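# Stand the chute's bottom switch part upright on tray

## Task

Remove the black switch part that sits at the lower end of the inclined chute, resting against its stop, and set it upright on the white tray with its shaft pointing up. The remaining parts in the chute must stay standing, and nothing already upright on the tray may be toppled.

## Robot and tools

ROBOT AND FRAMES. Two arms: left_arm carries a left five-finger hand, right_arm a right one (mirror images). The scene frame has its origin at table-top height midway between the nominal bases, +z up, +x forward over the table, and left_arm on the +y side (image sides may differ). Calibrated bases in the scene frame: left_arm (-0.006, +0.276, +0.008) m, quat_wxyz (+1.000, 0, 0, -0.014); right_arm (-0.033, -0.365, +0.002) m, quat_wxyz (+1.000, 0, 0, +0.012). A camera stand is fixed behind the arms. Loose objects may now and then get a small shove. Each arm's poses, targets, offsets and wrist-camera poses use that arm's own base frame; fixed cameras and the table use the scene frame.

HAND POINT. A point fixed to the palm, 0.05 m in front of it. Its +z runs along the straight fingers, +y points out of the palm, +x runs across the palm away from the thumb on the right hand and toward the thumb on the left hand. Straight fingertips extend 0.06 to 0.07 m past the point along +z, with finger centre lines 0.06 m behind it (-y). A rigid bracket on the little-finger side of the wrist can strike things.

ROW FORMAT (execute_actions and move). One row is a single flat list of 28 numbers, each in [-1, 1], always covering both arms: left_arm dx, dy, dz, rx, ry, rz, then left hand little, ring, middle, index, thumb_bend, thumb_turn, force_limit, speed; then the same 14 for right_arm. The six pose numbers are offsets, not poses: they are counted from the arm's Hand target at the start of the action (or move), along that arm's base axes, with 1.0 = 0.6 m for dx, dy, dz and 1.0 = 180 degrees for the rotation vector rx, ry, rz, which turns about the Hand target's position. Sending the same offset again moves further. All six zero re-requests the current Hand target. The six finger numbers are absolute targets: +1 open/straight, -1 closed; thumb_turn -1 puts the thumb in front of the palm, +1 beside it. force_limit maps -1..+1 to about 0..10 N at the fingertip (0..15 N for the two thumb motors). speed rises from near zero at -1 to full at +0.48 and stays full up to +1. There is no 'leave unchanged' value: repeat that hand's last sent eight numbers, or, if none were sent yet, its hand_measured six plus hand_force_limit and hand_speed.

TOOLS.
- execute_actions(actions, cameras): actions is a list of actions; each is up to 15 rows, one per 1/30 s step; a short action keeps its last row. Every row in an action counts from the same start pose. Images come back only for an empty list or when cameras names them (["all"] for all).
- move(target, speed, blend, blocking, cameras): target is one row or a list of up to 15 rows, all offsets from the Hand targets at the call's start. speed in m/s, 0.002 to 4.3 (default 0.25), turning capped at twice that in rad/s; one value or one per target. blend in m rounds corners (0 means stop at each). Paths are straight, capped at 10 s, and do not avoid obstacles or the other arm. Hand numbers of later targets apply after arrival at rest. blocking=false returns early while the move continues. The result adds a move: line (done, off_target, moving, held, fault) and limits (paced = pose clipped, held = steps withheld).
- wait(seconds 0 to 10), stop() to brake a running move, zoom_image(camera, region [x0, y0, x1, y1] in pixels, at most 504 by 504), show_instructions() for reference images, finished_scene(scene) with the current scene number, ending it permanently.
Cameras: cam_head_left, cam_head_right, cam_high, cam_low, cam_left_wrist, cam_right_wrist, all 672x504.

RESULTS. end_effector_position (m) and end_effector_quat_wxyz in the base frame, Hand target (your last commanded pose after clipping, the origin of your next offsets), joint positions, velocities and torques (include the arm's own weight), and per hand six-value lists hand_measured, hand_stopped_by (moving, target, force, stalled, fault) and hand_load_n (positive when pushed open; near 0 after a lost grip). Reported positions can be a few cm off; the hand often rests 1 to 3 cm (up to 5) below the command without any contact. Orientation commands are clipped to within 40 degrees of the measured one each step. Joint ranges (rad): waist -2.880..2.880, shoulder 0..3.142, elbow 0..3.019, wrist pitch -1.693..1.571, wrist yaw -1.571..1.571, wrist roll -2.094..2.094.

GRIPPING. With the thumb turned in front, the hand can grasp objects roughly 0.035 to 0.065 m thick, or a handle down to about 0.025 m. For a soft grip close slowly (speed -0.94 or lower). To squeeze harder raise force_limit and send a more closed target; to release send a target more open than hand_measured.

AVOID. Dropping or releasing a moving part, letting anything fall off the table or leaving it off, fast impacts or hard pushes, excess finger load, arm-to-arm contact (including gripping the other hand), paths close to an arm's own base (go around it), and long stretched holds that overheat motors (MOTOR HOT at 85 C, fault at 100 C). The scene keeps running while you think.

Each tool is called after "Emit:" as a command line: name --argument value for each argument, lists and objects as JSON in quotes; but a table of rows of numbers goes row by row, as --pt "numbers of a row", without its own name.

Reference images:

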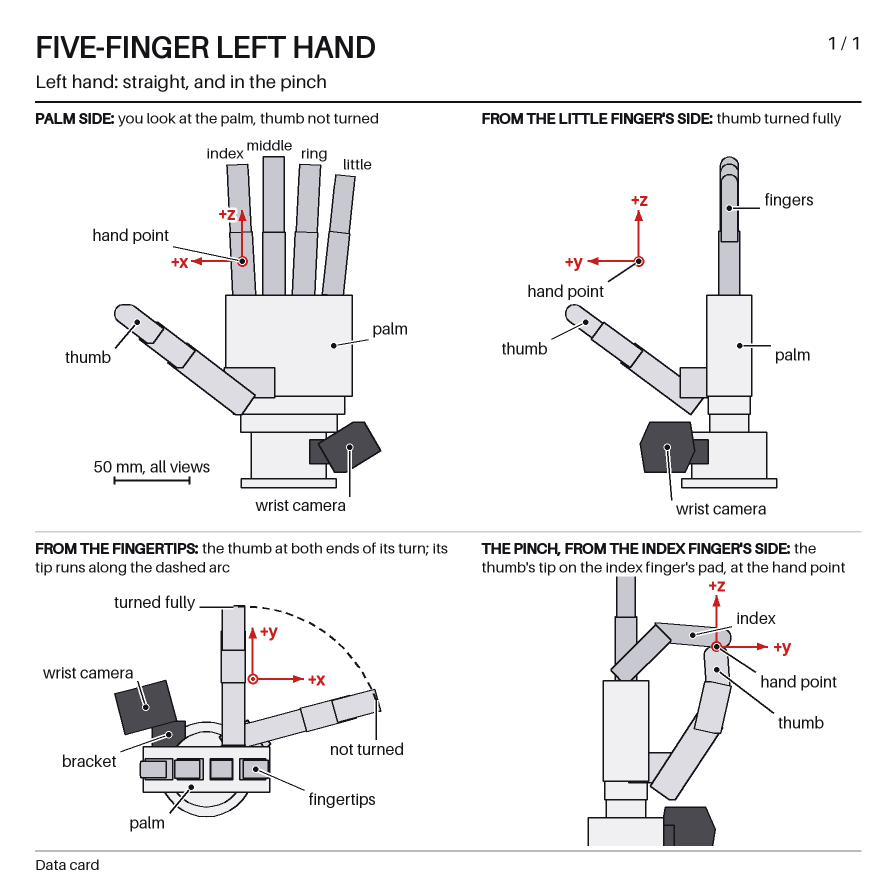

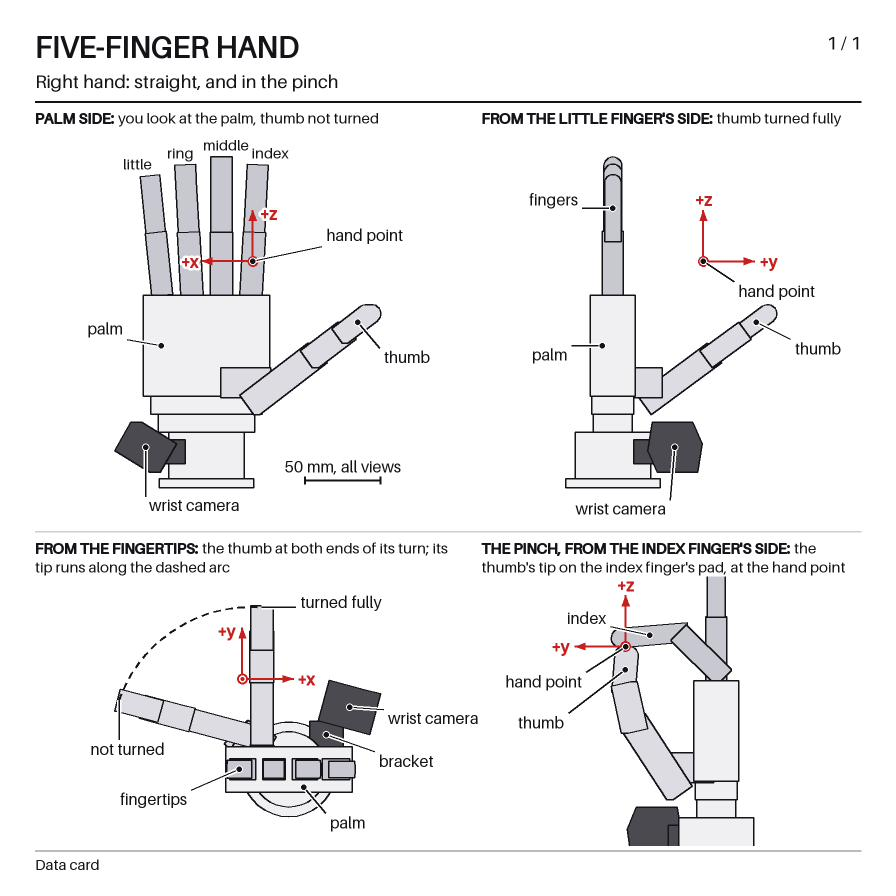

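## Session

Emit:
execute_actions --actions '[]'

Scene clock: 0.00 s.
left_arm: end_effector_position=(+0.3631, -0.1816, +0.1023) hand_measured=(+1.000, +1.000, +1.000, +1.000, +1.000, +1.000) hand_load_n=(+0.0, +0.0, +0.0, +0.0, +0.0, +0.0) hand_stopped_by=(target, target, target, target, target, target) hand_force_limit=0.00 hand_speed=-0.80 end_effector_quat_wxyz=(+0.200, +0.181, +0.961, -0.056) | right_arm: end_effector_position=(+0.2521, +0.1458, +0.3685) hand_measured=(+1.000, +1.000, +1.000, +1.000, +1.000, +1.000) hand_load_n=(+0.0, +0.0, +0.0, +0.0, +0.0, +0.0) hand_stopped_by=(target, target, target, target, target, target) hand_force_limit=0.00 hand_speed=-0.80 end_effector_quat_wxyz=(-0.555, +0.735, +0.176, +0.348)
Joint positions: left_arm=[-0.621 1.296 0.888 -0.75 -0.065 1.336] | right_arm=[-0.117 0.595 0.868 -0.883 -1.319 -1.39]
Joint velocities: within noise
Joint torques (N m): no reading
Heat: left arm: hottest shoulder 29 °C; right arm: hottest elbow 33 °C.
Hand target: left_arm +0.3719, -0.1879, +0.1129; +0.212, +0.180, +0.959, -0.062 | right_arm +0.2531, +0.1456, +0.3803; -0.551, +0.731, +0.184, +0.357

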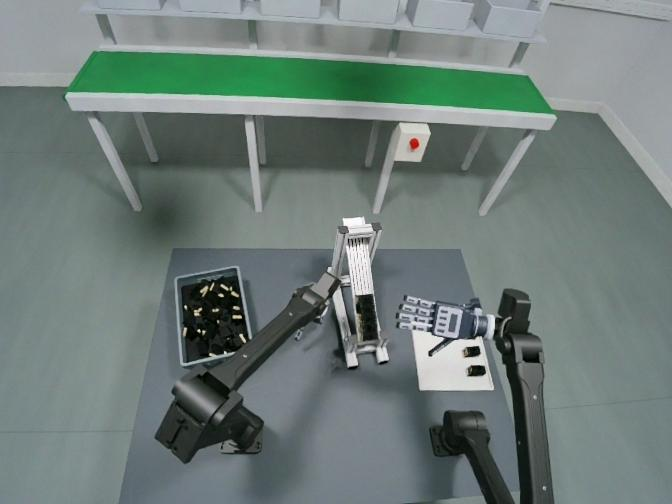

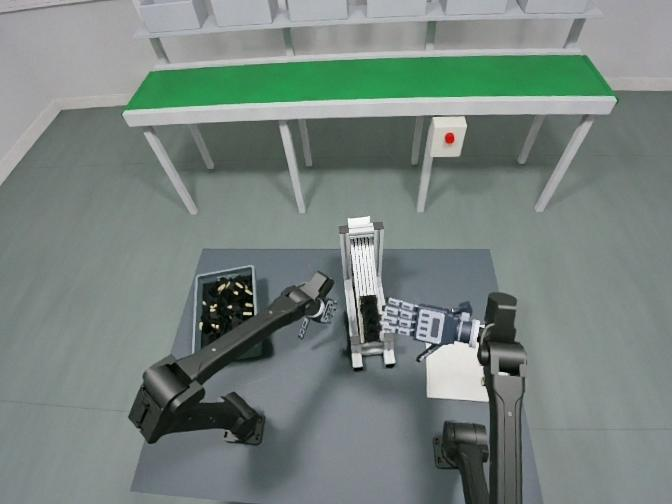

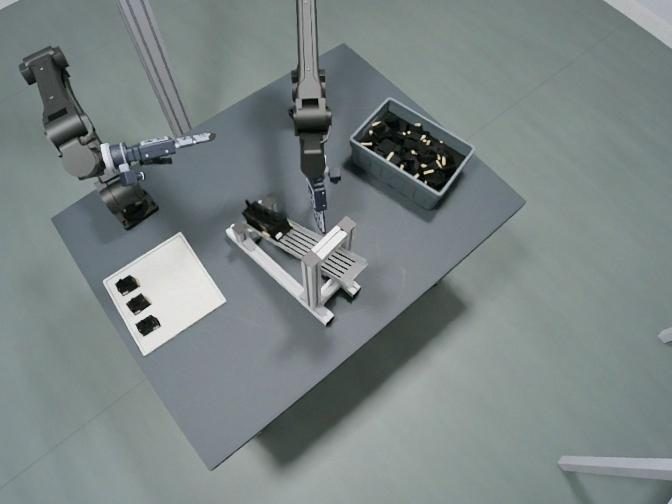

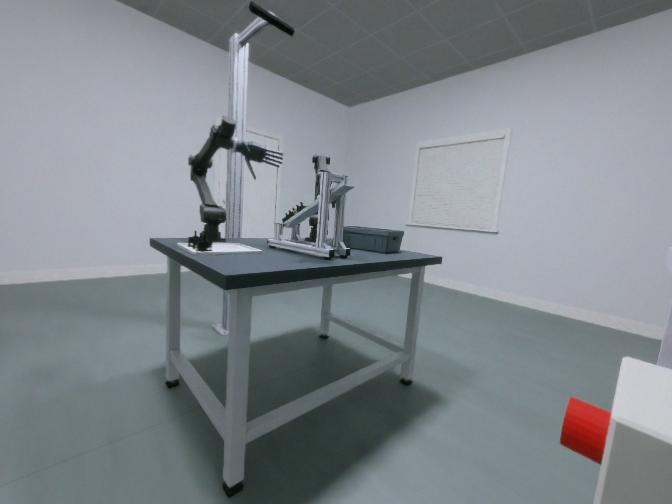

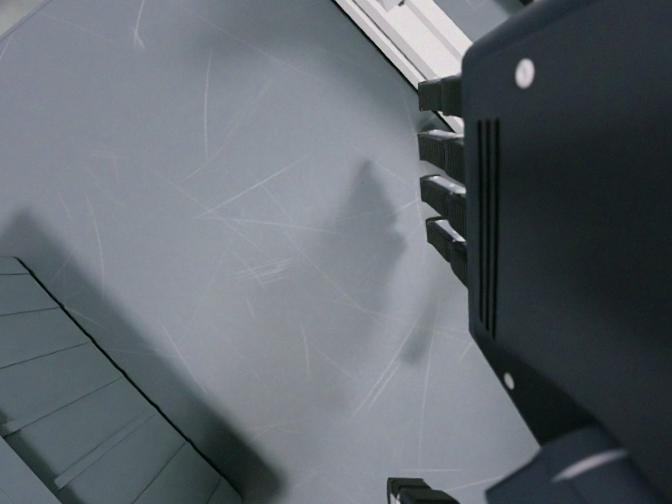

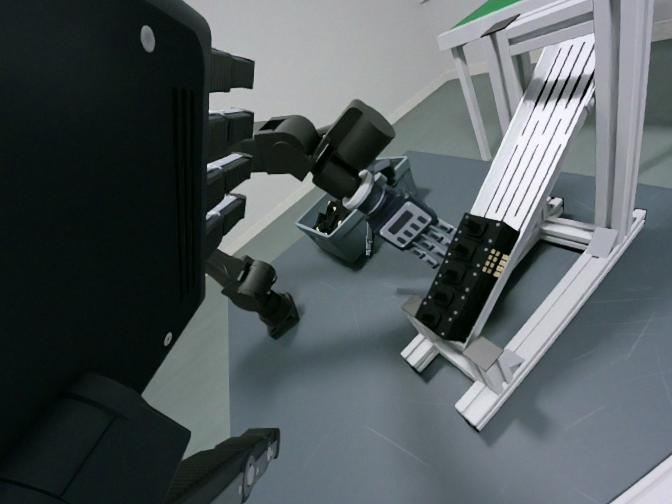

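Emit:
zoom_image --camera "cam_right_wrist" --region '[380, 180, 580, 400]'

Emit:
zoom_image --camera "cam_high" --region '[90, 180, 370, 370]'

Emit:
zoom_image --camera "cam_low" --region '[150, 100, 420, 280]'

Emit:
zoom_image --camera "cam_head_right" --region '[280, 200, 520, 420]'

Emit:
zoom_image --camera "cam_head_left" --region '[280, 200, 520, 420]'

Scaled by 2.291 from the camera's 672x504 image, which has a finer 960x720 frame.

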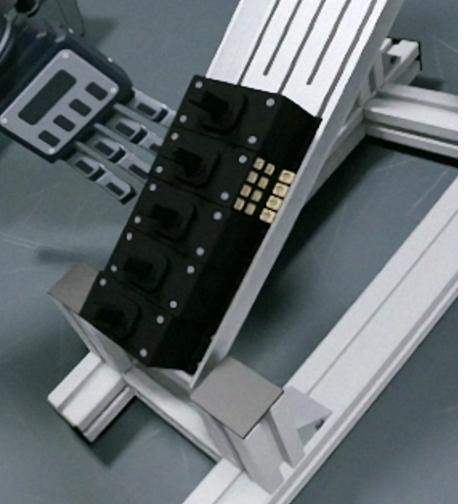

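Scaled by 1.800 from the camera's 672x504 image, which has a finer 960x720 frame.

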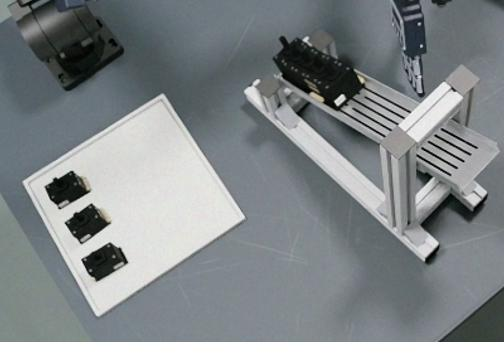

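Scaled by 1.867 from the camera's 672x504 image, which has a finer 960x720 frame.

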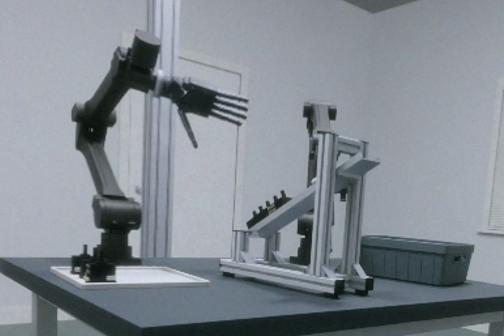

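Scaled by 2.100 from the camera's 672x504 image, which has a finer 960x720 frame.

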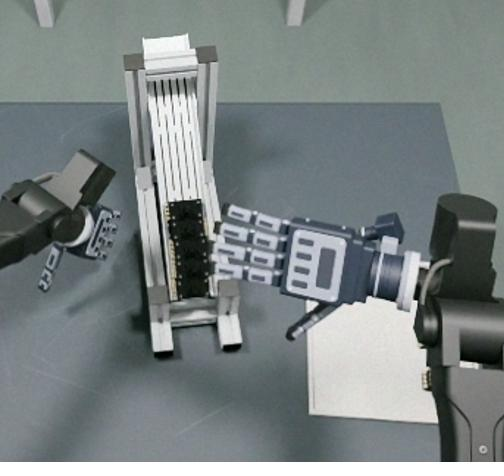

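Scaled by 2.100 from the camera's 672x504 image, which has a finer 960x720 frame.

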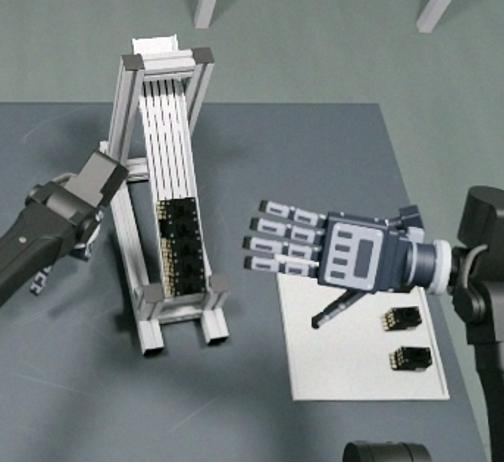

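Emit:
zoom_image --camera "cam_right_wrist" --region '[400, 200, 540, 300]'

Emit:
zoom_image --camera "cam_right_wrist" --region '[400, 280, 540, 400]'

Emit:
zoom_image --camera "cam_low" --region '[260, 180, 360, 260]'

Emit:
zoom_image --camera "cam_high" --region '[220, 180, 320, 260]'

Emit:
zoom_image --camera "cam_high" --region '[100, 260, 190, 350]'

Emit:
zoom_image --camera "cam_low" --region '[170, 210, 270, 260]'

Scaled by 3.600 from the camera's 672x504 image, which has a finer 960x720 frame.

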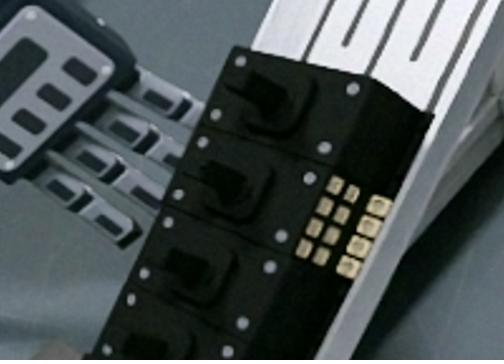

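Scaled by 3.600 from the camera's 672x504 image, which has a finer 960x720 frame.

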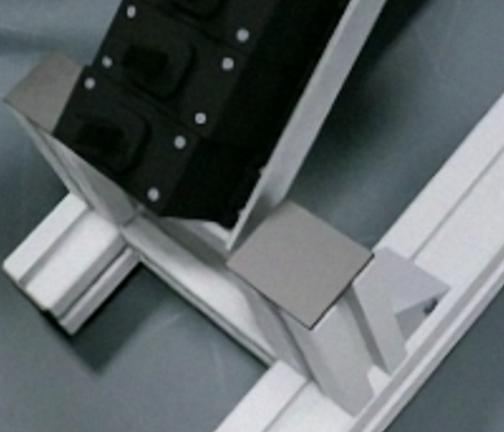

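Scaled by 5.040 from the camera's 672x504 image, which has a finer 960x720 frame.

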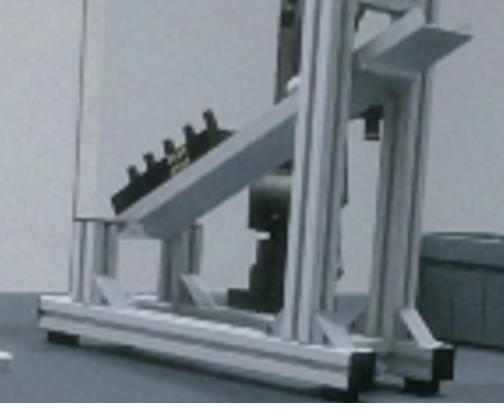

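Scaled by 5.040 from the camera's 672x504 image, which has a finer 960x720 frame.

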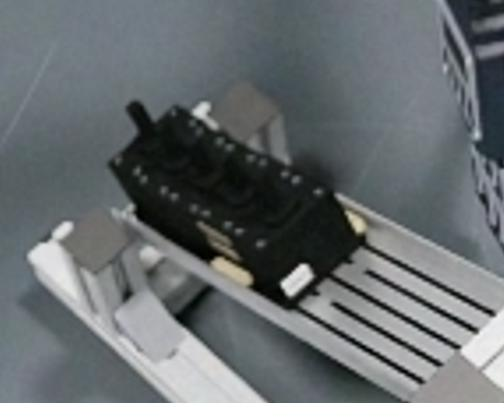

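Scaled by 5.600 from the camera's 672x504 image, which has a finer 960x720 frame.

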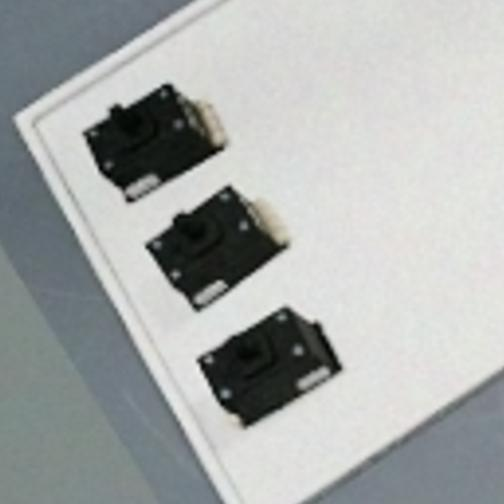

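Scaled by 5.040 from the camera's 672x504 image, which has a finer 960x720 frame.

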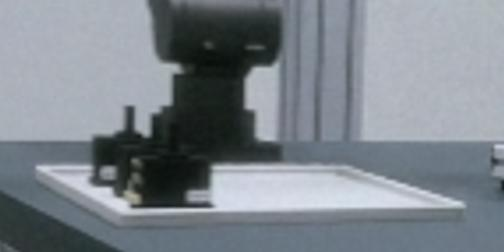

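Emit:
move --target '[-0.13,0.3,0.27,0,0,0,1,1,1,1,1,1,0,-0.8,0,0,0,0,0,0,1,1,1,1,1,-1,0,0]' --cameras '["all"]'

Scene clock: 97.43 s.
left_arm: end_effector_position=(+0.2823, -0.0080, +0.2474) hand_measured=(+1.000, +1.000, +1.000, +1.000, +1.000, +1.000) hand_load_n=(+0.0, +0.0, +0.0, +0.0, +0.0, +0.5) hand_stopped_by=(target, target, target, target, target, target) hand_force_limit=0.00 hand_speed=-0.80 end_effector_quat_wxyz=(+0.191, +0.176, +0.964, -0.062) | right_arm: end_effector_position=(+0.2521, +0.1458, +0.3685) hand_measured=(+1.000, +1.000, +1.000, +1.000, +1.000, -1.000) hand_load_n=(+0.0, +0.0, +0.0, +0.0, +0.0, +0.5) hand_stopped_by=(target, target, target, target, target, target) hand_force_limit=0.00 hand_speed=0.00 end_effector_quat_wxyz=(-0.555, +0.735, +0.176, +0.348)
Joint positions: left_arm=[-0.167 0.833 0.973 -1.327 0.127 1.74] | right_arm=[-0.117 0.595 0.868 -0.883 -1.319 -1.39]
Joint torques (N m): left_arm=[0.73 -2.02 15.25 -0.25 0.3 0.26] | right_arm=[0.03 -0.32 10.67 1.33 -0.65 0]
Heat: left arm: hottest elbow 36 °C; right arm: hottest elbow 44 °C.
Hand target: left_arm +0.2938, -0.0078, +0.2749; +0.212, +0.180, +0.959, -0.062 | right_arm +0.2531, +0.1456, +0.3803; -0.551, +0.731, +0.184, +0.357
Off the commanded pose: left_arm 0.030 m, 3 deg | right_arm 0.012 m, 2 deg.
move: off_target (left_arm, right_arm)

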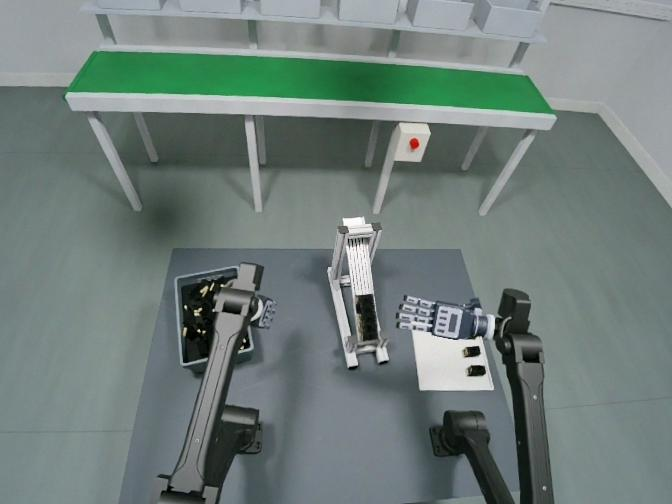

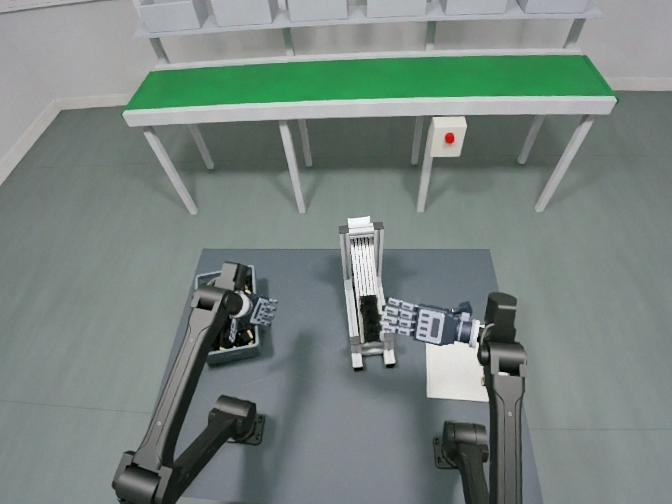

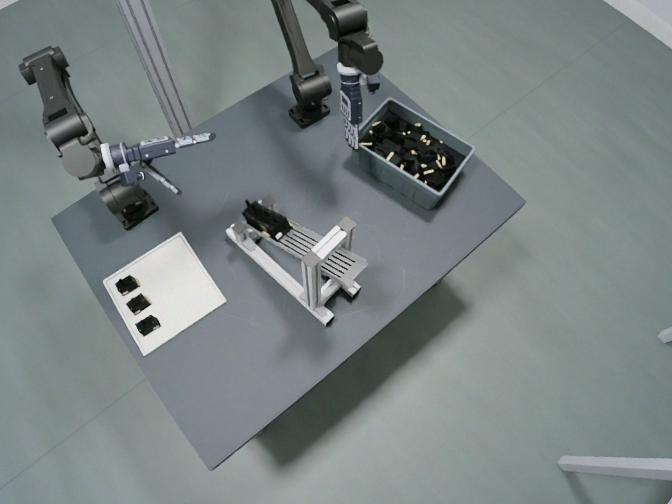

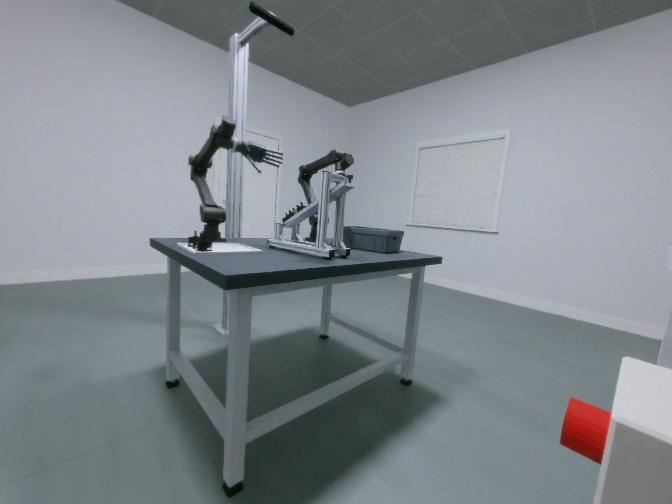

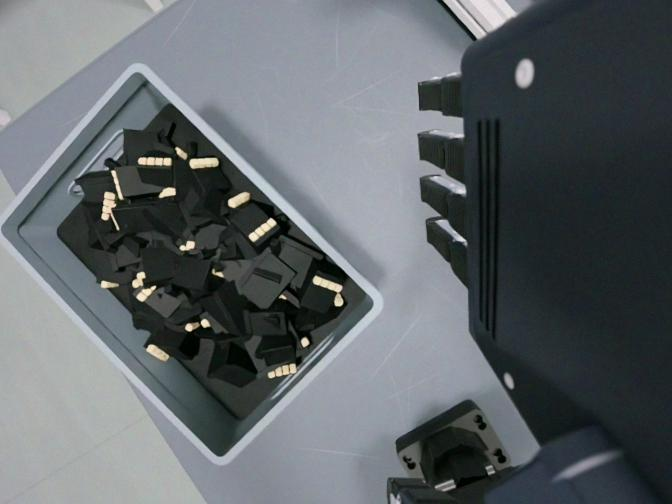

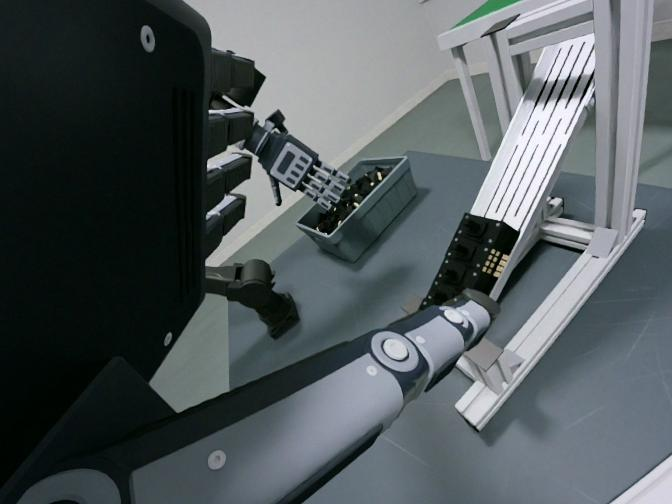

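Emit:
zoom_image --camera "cam_head_left" --region '[320, 280, 420, 380]'

Emit:
zoom_image --camera "cam_head_right" --region '[330, 280, 430, 380]'

Emit:
zoom_image --camera "cam_low" --region '[260, 190, 320, 250]'

Emit:
zoom_image --camera "cam_high" --region '[225, 185, 295, 255]'

Scaled by 5.040 from the camera's 672x504 image, which has a finer 960x720 frame.

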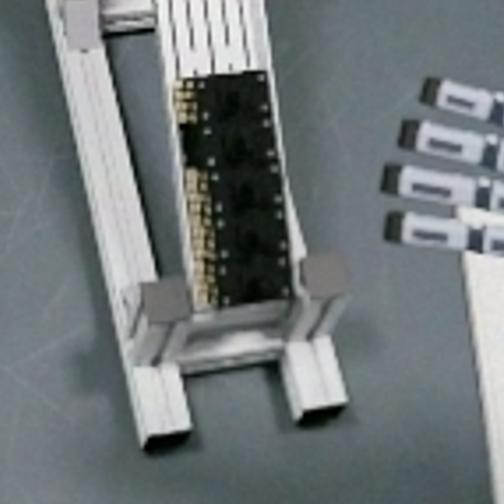

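Scaled by 5.040 from the camera's 672x504 image, which has a finer 960x720 frame.

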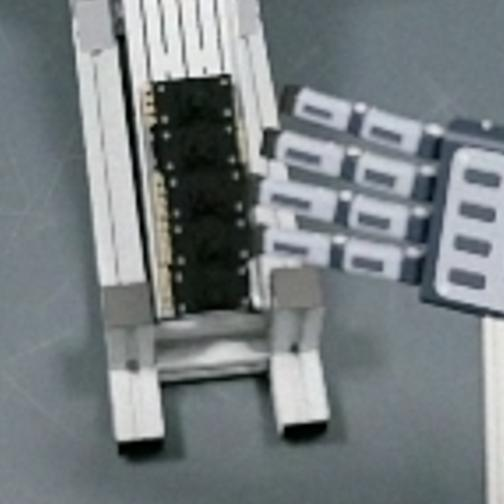

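Scaled by 8.400 from the camera's 672x504 image, which has a finer 960x720 frame.

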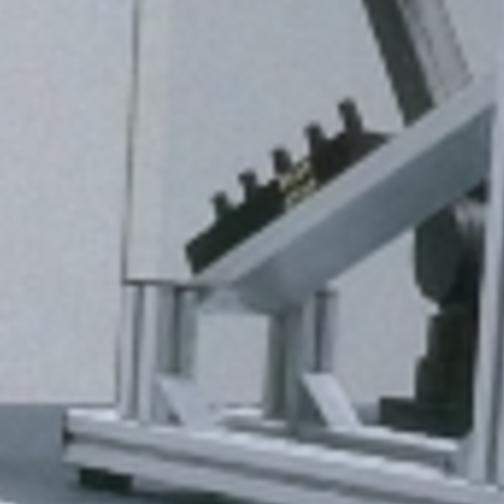

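Scaled by 7.200 from the camera's 672x504 image, which has a finer 960x720 frame.

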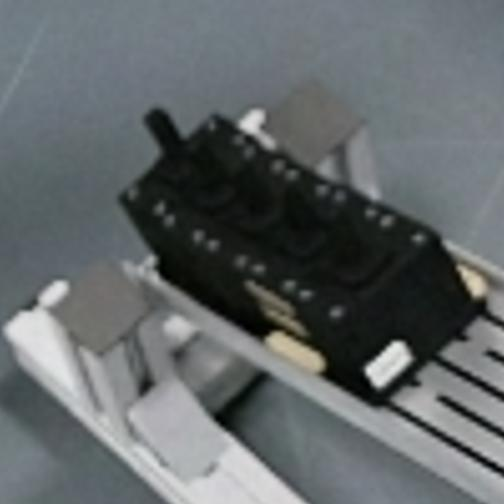

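Emit:
move --target '[0,0,0,0,0,0,1,1,1,1,1,1,0,-0.8,0.018,0.141,-0.223,-0.0688,0.0938,0.0339,1,1,1,1,1,-1,0,0]' --speed 0.2 --cameras '["all"]'

Scene clock: 226.13 s.
left_arm: end_effector_position=(+0.2824, -0.0081, +0.2474) hand_measured=(+1.000, +1.000, +1.000, +1.000, +1.000, +1.000) hand_load_n=(+0.0, +0.0, +0.0, +0.0, +0.0, +0.0) hand_stopped_by=(target, target, target, target, target, target) hand_force_limit=0.00 hand_speed=-0.80 end_effector_quat_wxyz=(+0.191, +0.176, +0.964, -0.062) | right_arm: end_effector_position=(+0.2632, +0.2265, +0.2474) hand_measured=(+1.000, +1.000, +1.000, +1.000, +1.000, -1.000) hand_load_n=(+0.0, +0.0, +0.0, +0.0, +0.0, +0.0) hand_stopped_by=(target, target, target, target, target, target) hand_force_limit=0.00 hand_speed=0.00 end_effector_quat_wxyz=(-0.507, +0.821, +0.175, +0.195)
Joint positions: left_arm=[-0.167 0.833 0.973 -1.327 0.127 1.741] | right_arm=[0.332 0.812 0.779 -0.727 -0.935 -1.231]
Joint torques (N m): left_arm=[0.79 -1.9 15.23 -0.21 0.32 0.26] | right_arm=[0.79 -2.96 9.25 1.95 -0.58 0.03]
Heat: left arm: hottest elbow 46 °C; right arm: hottest elbow 46 °C.
Hand target: left_arm +0.2938, -0.0079, +0.2749; +0.212, +0.180, +0.959, -0.062 | right_arm +0.2639, +0.2302, +0.2465; -0.508, +0.820, +0.177, +0.195
Off the commanded pose: left_arm 0.030 m, 3 deg | right_arm 0.004 m, 0 deg.
move: off_target (left_arm)

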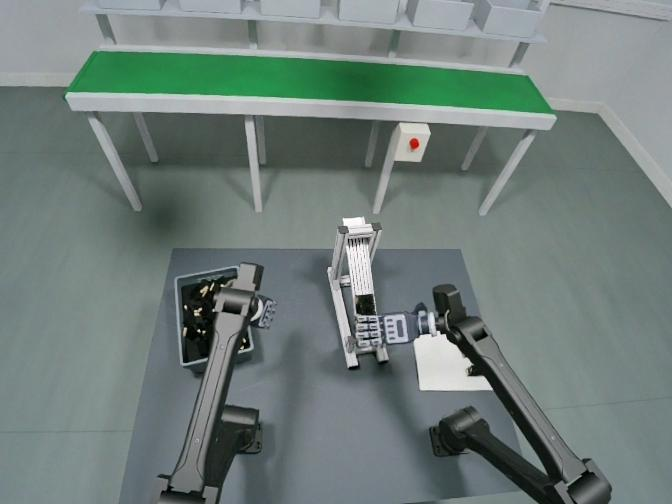

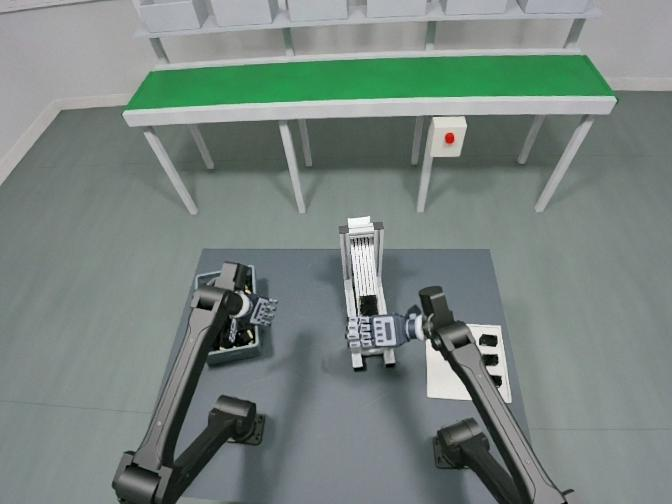

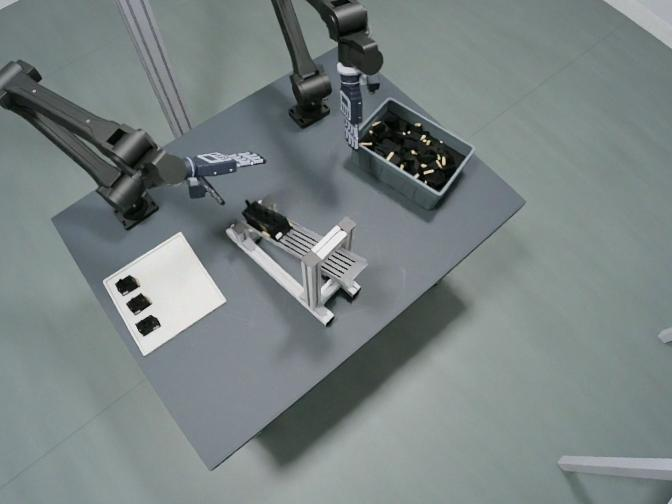

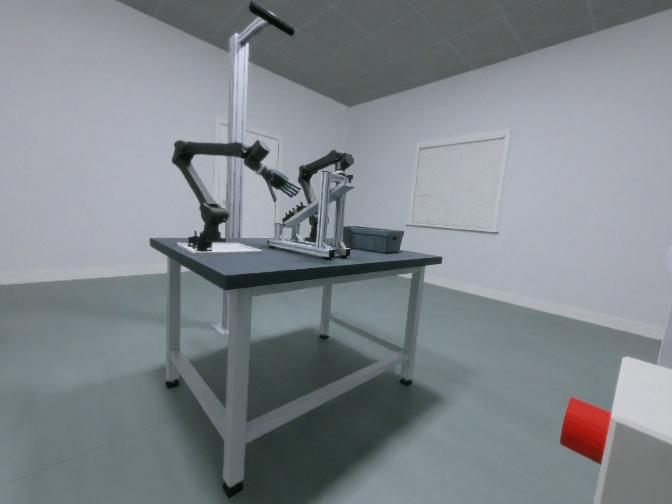

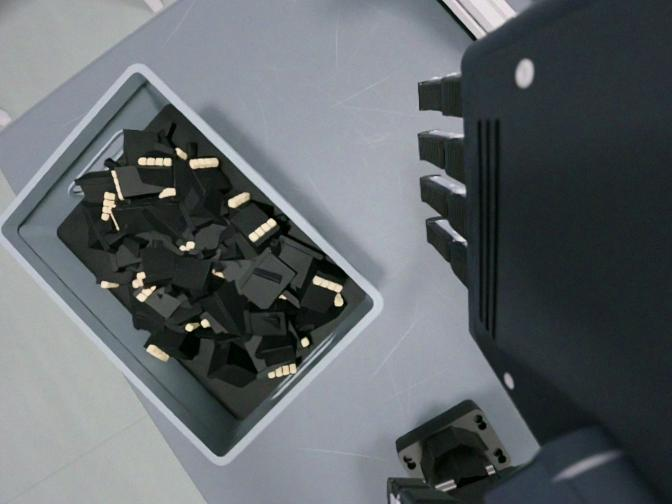

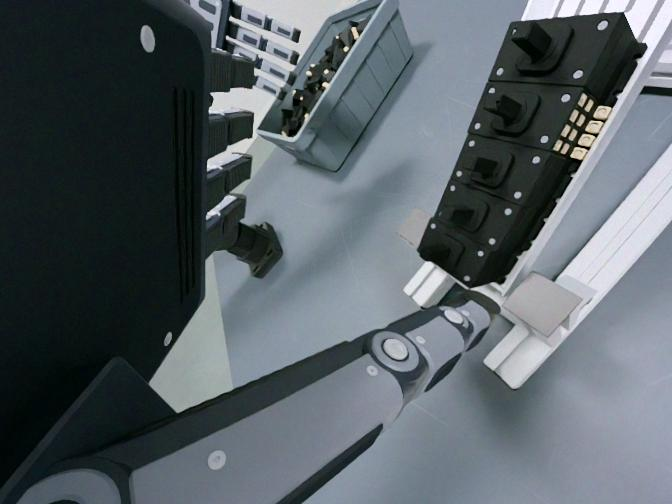

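Emit:
zoom_image --camera "cam_high" --region '[180, 130, 300, 250]'

Emit:
zoom_image --camera "cam_head_right" --region '[320, 270, 440, 390]'

Emit:
zoom_image --camera "cam_low" --region '[240, 150, 340, 250]'

Emit:
zoom_image --camera "cam_right_wrist" --region '[350, 0, 672, 400]'

Scaled by 4.200 from the camera's 672x504 image, which has a finer 960x720 frame.

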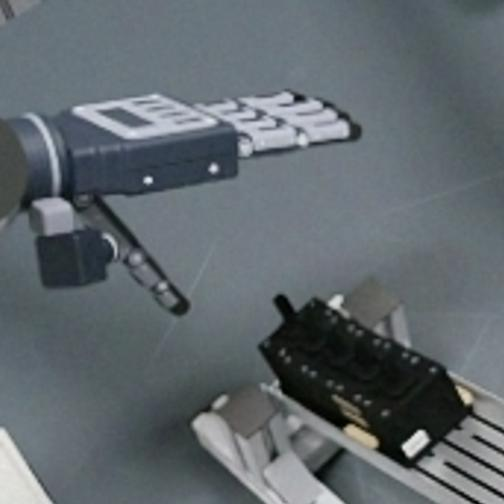

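Scaled by 4.200 from the camera's 672x504 image, which has a finer 960x720 frame.

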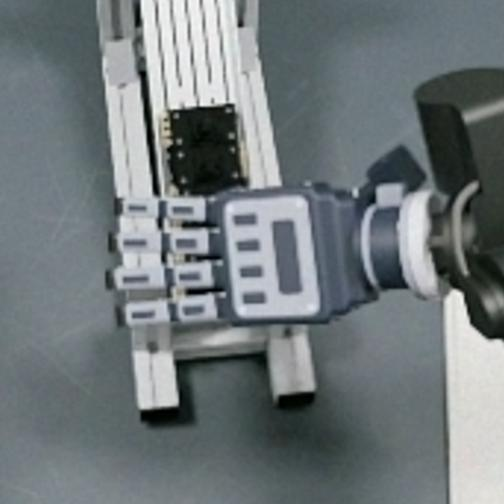

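Scaled by 5.040 from the camera's 672x504 image, which has a finer 960x720 frame.

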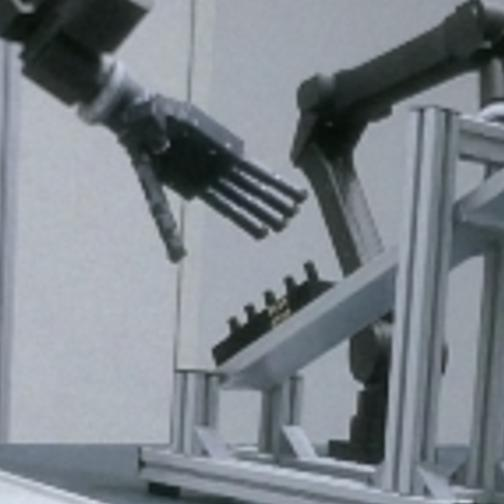

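Scaled by 1.260 from the camera's 672x504 image, which has a finer 960x720 frame.

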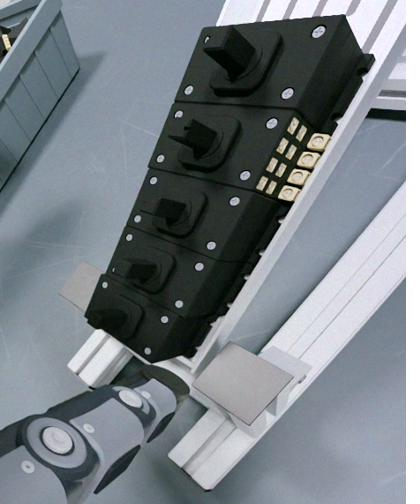

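Emit:
move --target '[0,0,0,0,0,0,1,1,1,1,1,1,0,-0.8,0.026,-0.003,-0.084,0,0,0,1,1,0.56,0.56,0.76,-1,0,0]' --speed 0.15 --cameras '["all"]'

Emit:
zoom_image --camera "cam_low" --region '[240, 160, 330, 250]'

Emit:
zoom_image --camera "cam_high" --region '[190, 150, 290, 250]'

Emit:
zoom_image --camera "cam_head_left" --region '[320, 270, 440, 390]'

Scene clock: 279.90 s.
left_arm: end_effector_position=(+0.2824, -0.0081, +0.2474) hand_measured=(+1.000, +1.000, +1.000, +1.000, +1.000, +1.000) hand_load_n=(+0.0, +0.0, +0.0, +0.0, +0.0, +0.0) hand_stopped_by=(target, target, target, target, target, target) hand_force_limit=0.00 hand_speed=-0.80 end_effector_quat_wxyz=(+0.191, +0.176, +0.964, -0.062) | right_arm: end_effector_position=(+0.2739, +0.2301, +0.1976) hand_measured=(+1.000, +1.000, +0.560, +0.560, +0.760, -1.000) hand_load_n=(+0.0, +0.0, +0.0, +0.0, +0.0, +0.0) hand_stopped_by=(target, target, target, target, target, target) hand_force_limit=0.00 hand_speed=0.00 end_effector_quat_wxyz=(-0.509, +0.821, +0.177, +0.189)
Joint positions: left_arm=[-0.167 0.833 0.973 -1.327 0.127 1.741] | right_arm=[0.327 0.88 0.683 -0.586 -0.95 -1.248]
Joint torques (N m): left_arm=[0.79 -1.85 15.23 -0.21 0.31 0.27] | right_arm=[-0.56 -3.02 9.03 2.06 -0.73 -0.09]
Heat: left arm: hottest elbow 47 °C; right arm: hottest elbow 44 °C.
Hand target: left_arm +0.2938, -0.0079, +0.2749; +0.212, +0.180, +0.959, -0.062 | right_arm +0.2794, +0.2284, +0.1959; -0.508, +0.820, +0.177, +0.195
Off the commanded pose: left_arm 0.030 m, 3 deg | right_arm 0.006 m, 1 deg.
move: off_target (left_arm)

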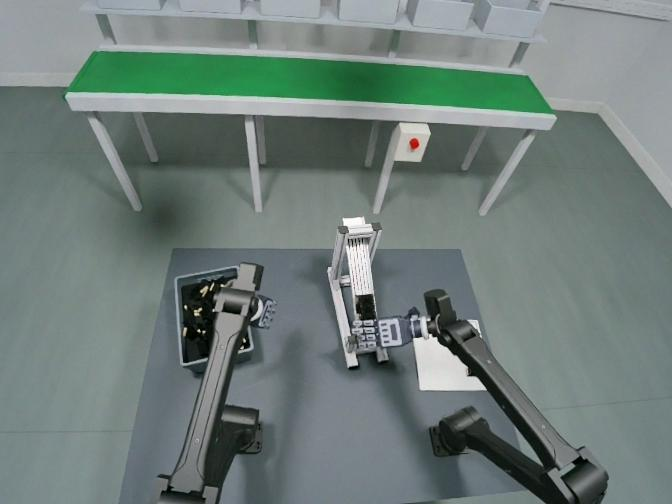

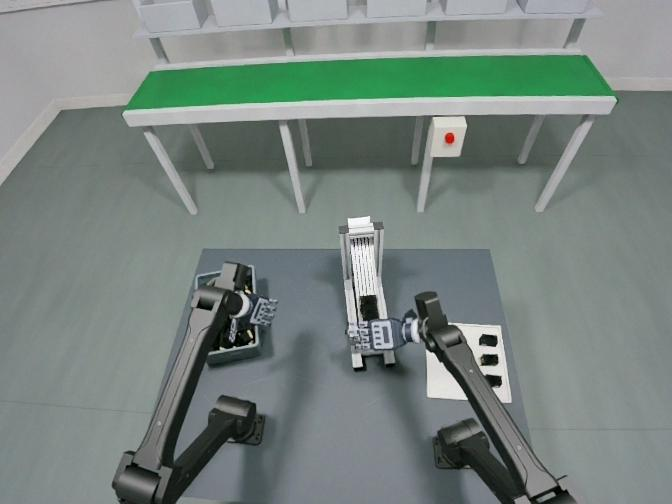

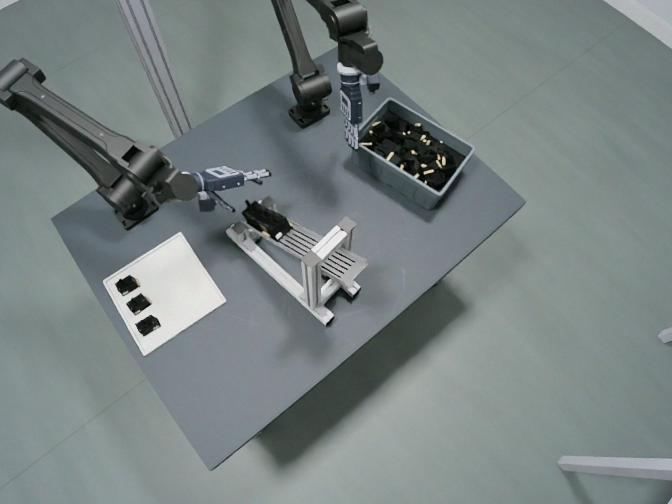

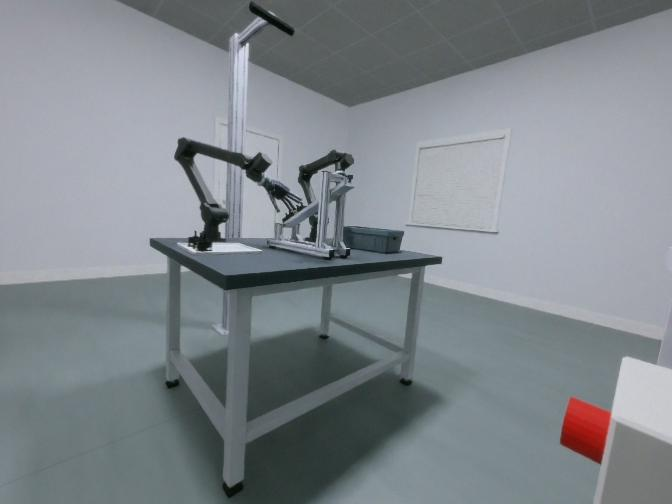

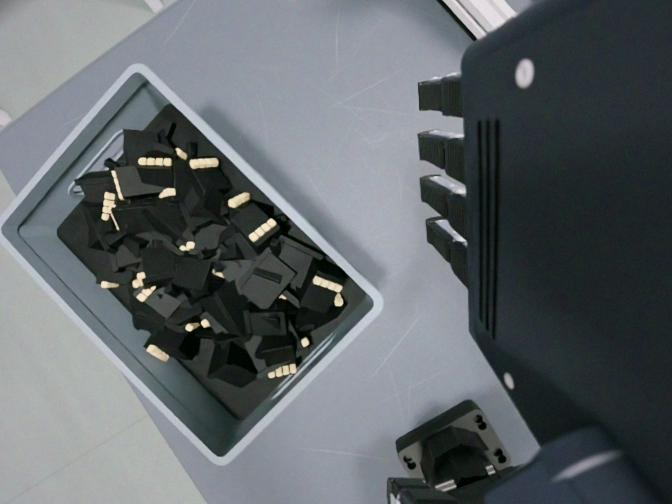

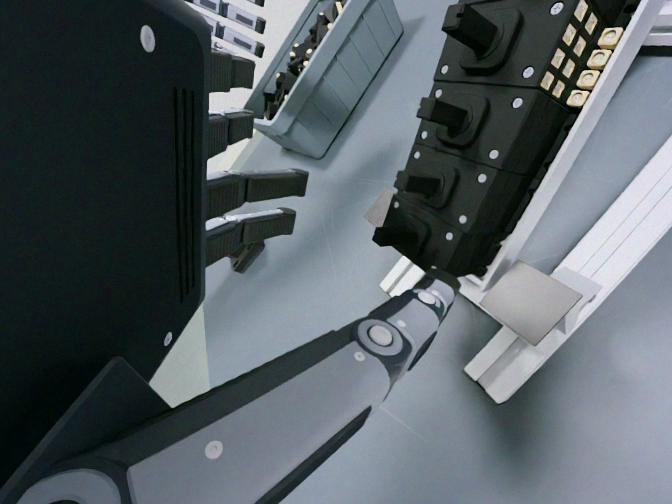

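Scaled by 5.600 from the camera's 672x504 image, which has a finer 960x720 frame.

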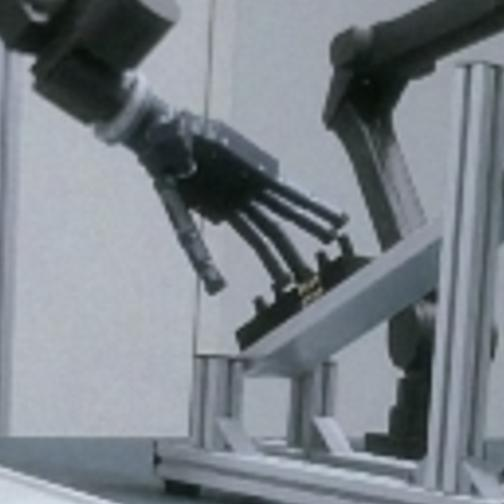

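Scaled by 5.040 from the camera's 672x504 image, which has a finer 960x720 frame.

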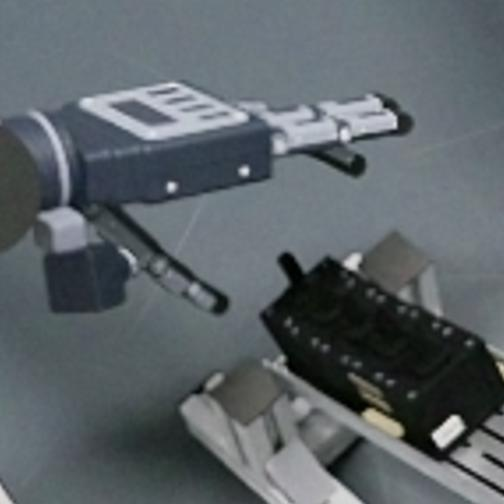

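Scaled by 4.200 from the camera's 672x504 image, which has a finer 960x720 frame.

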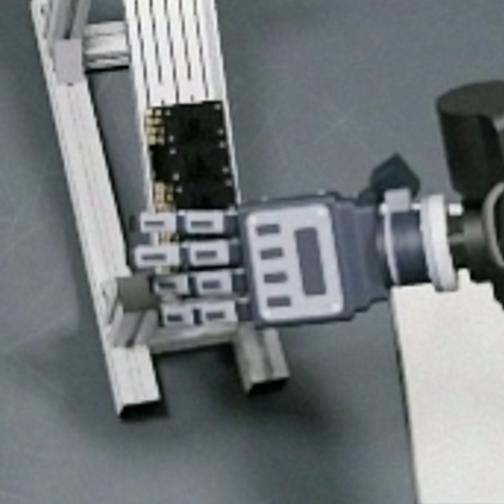

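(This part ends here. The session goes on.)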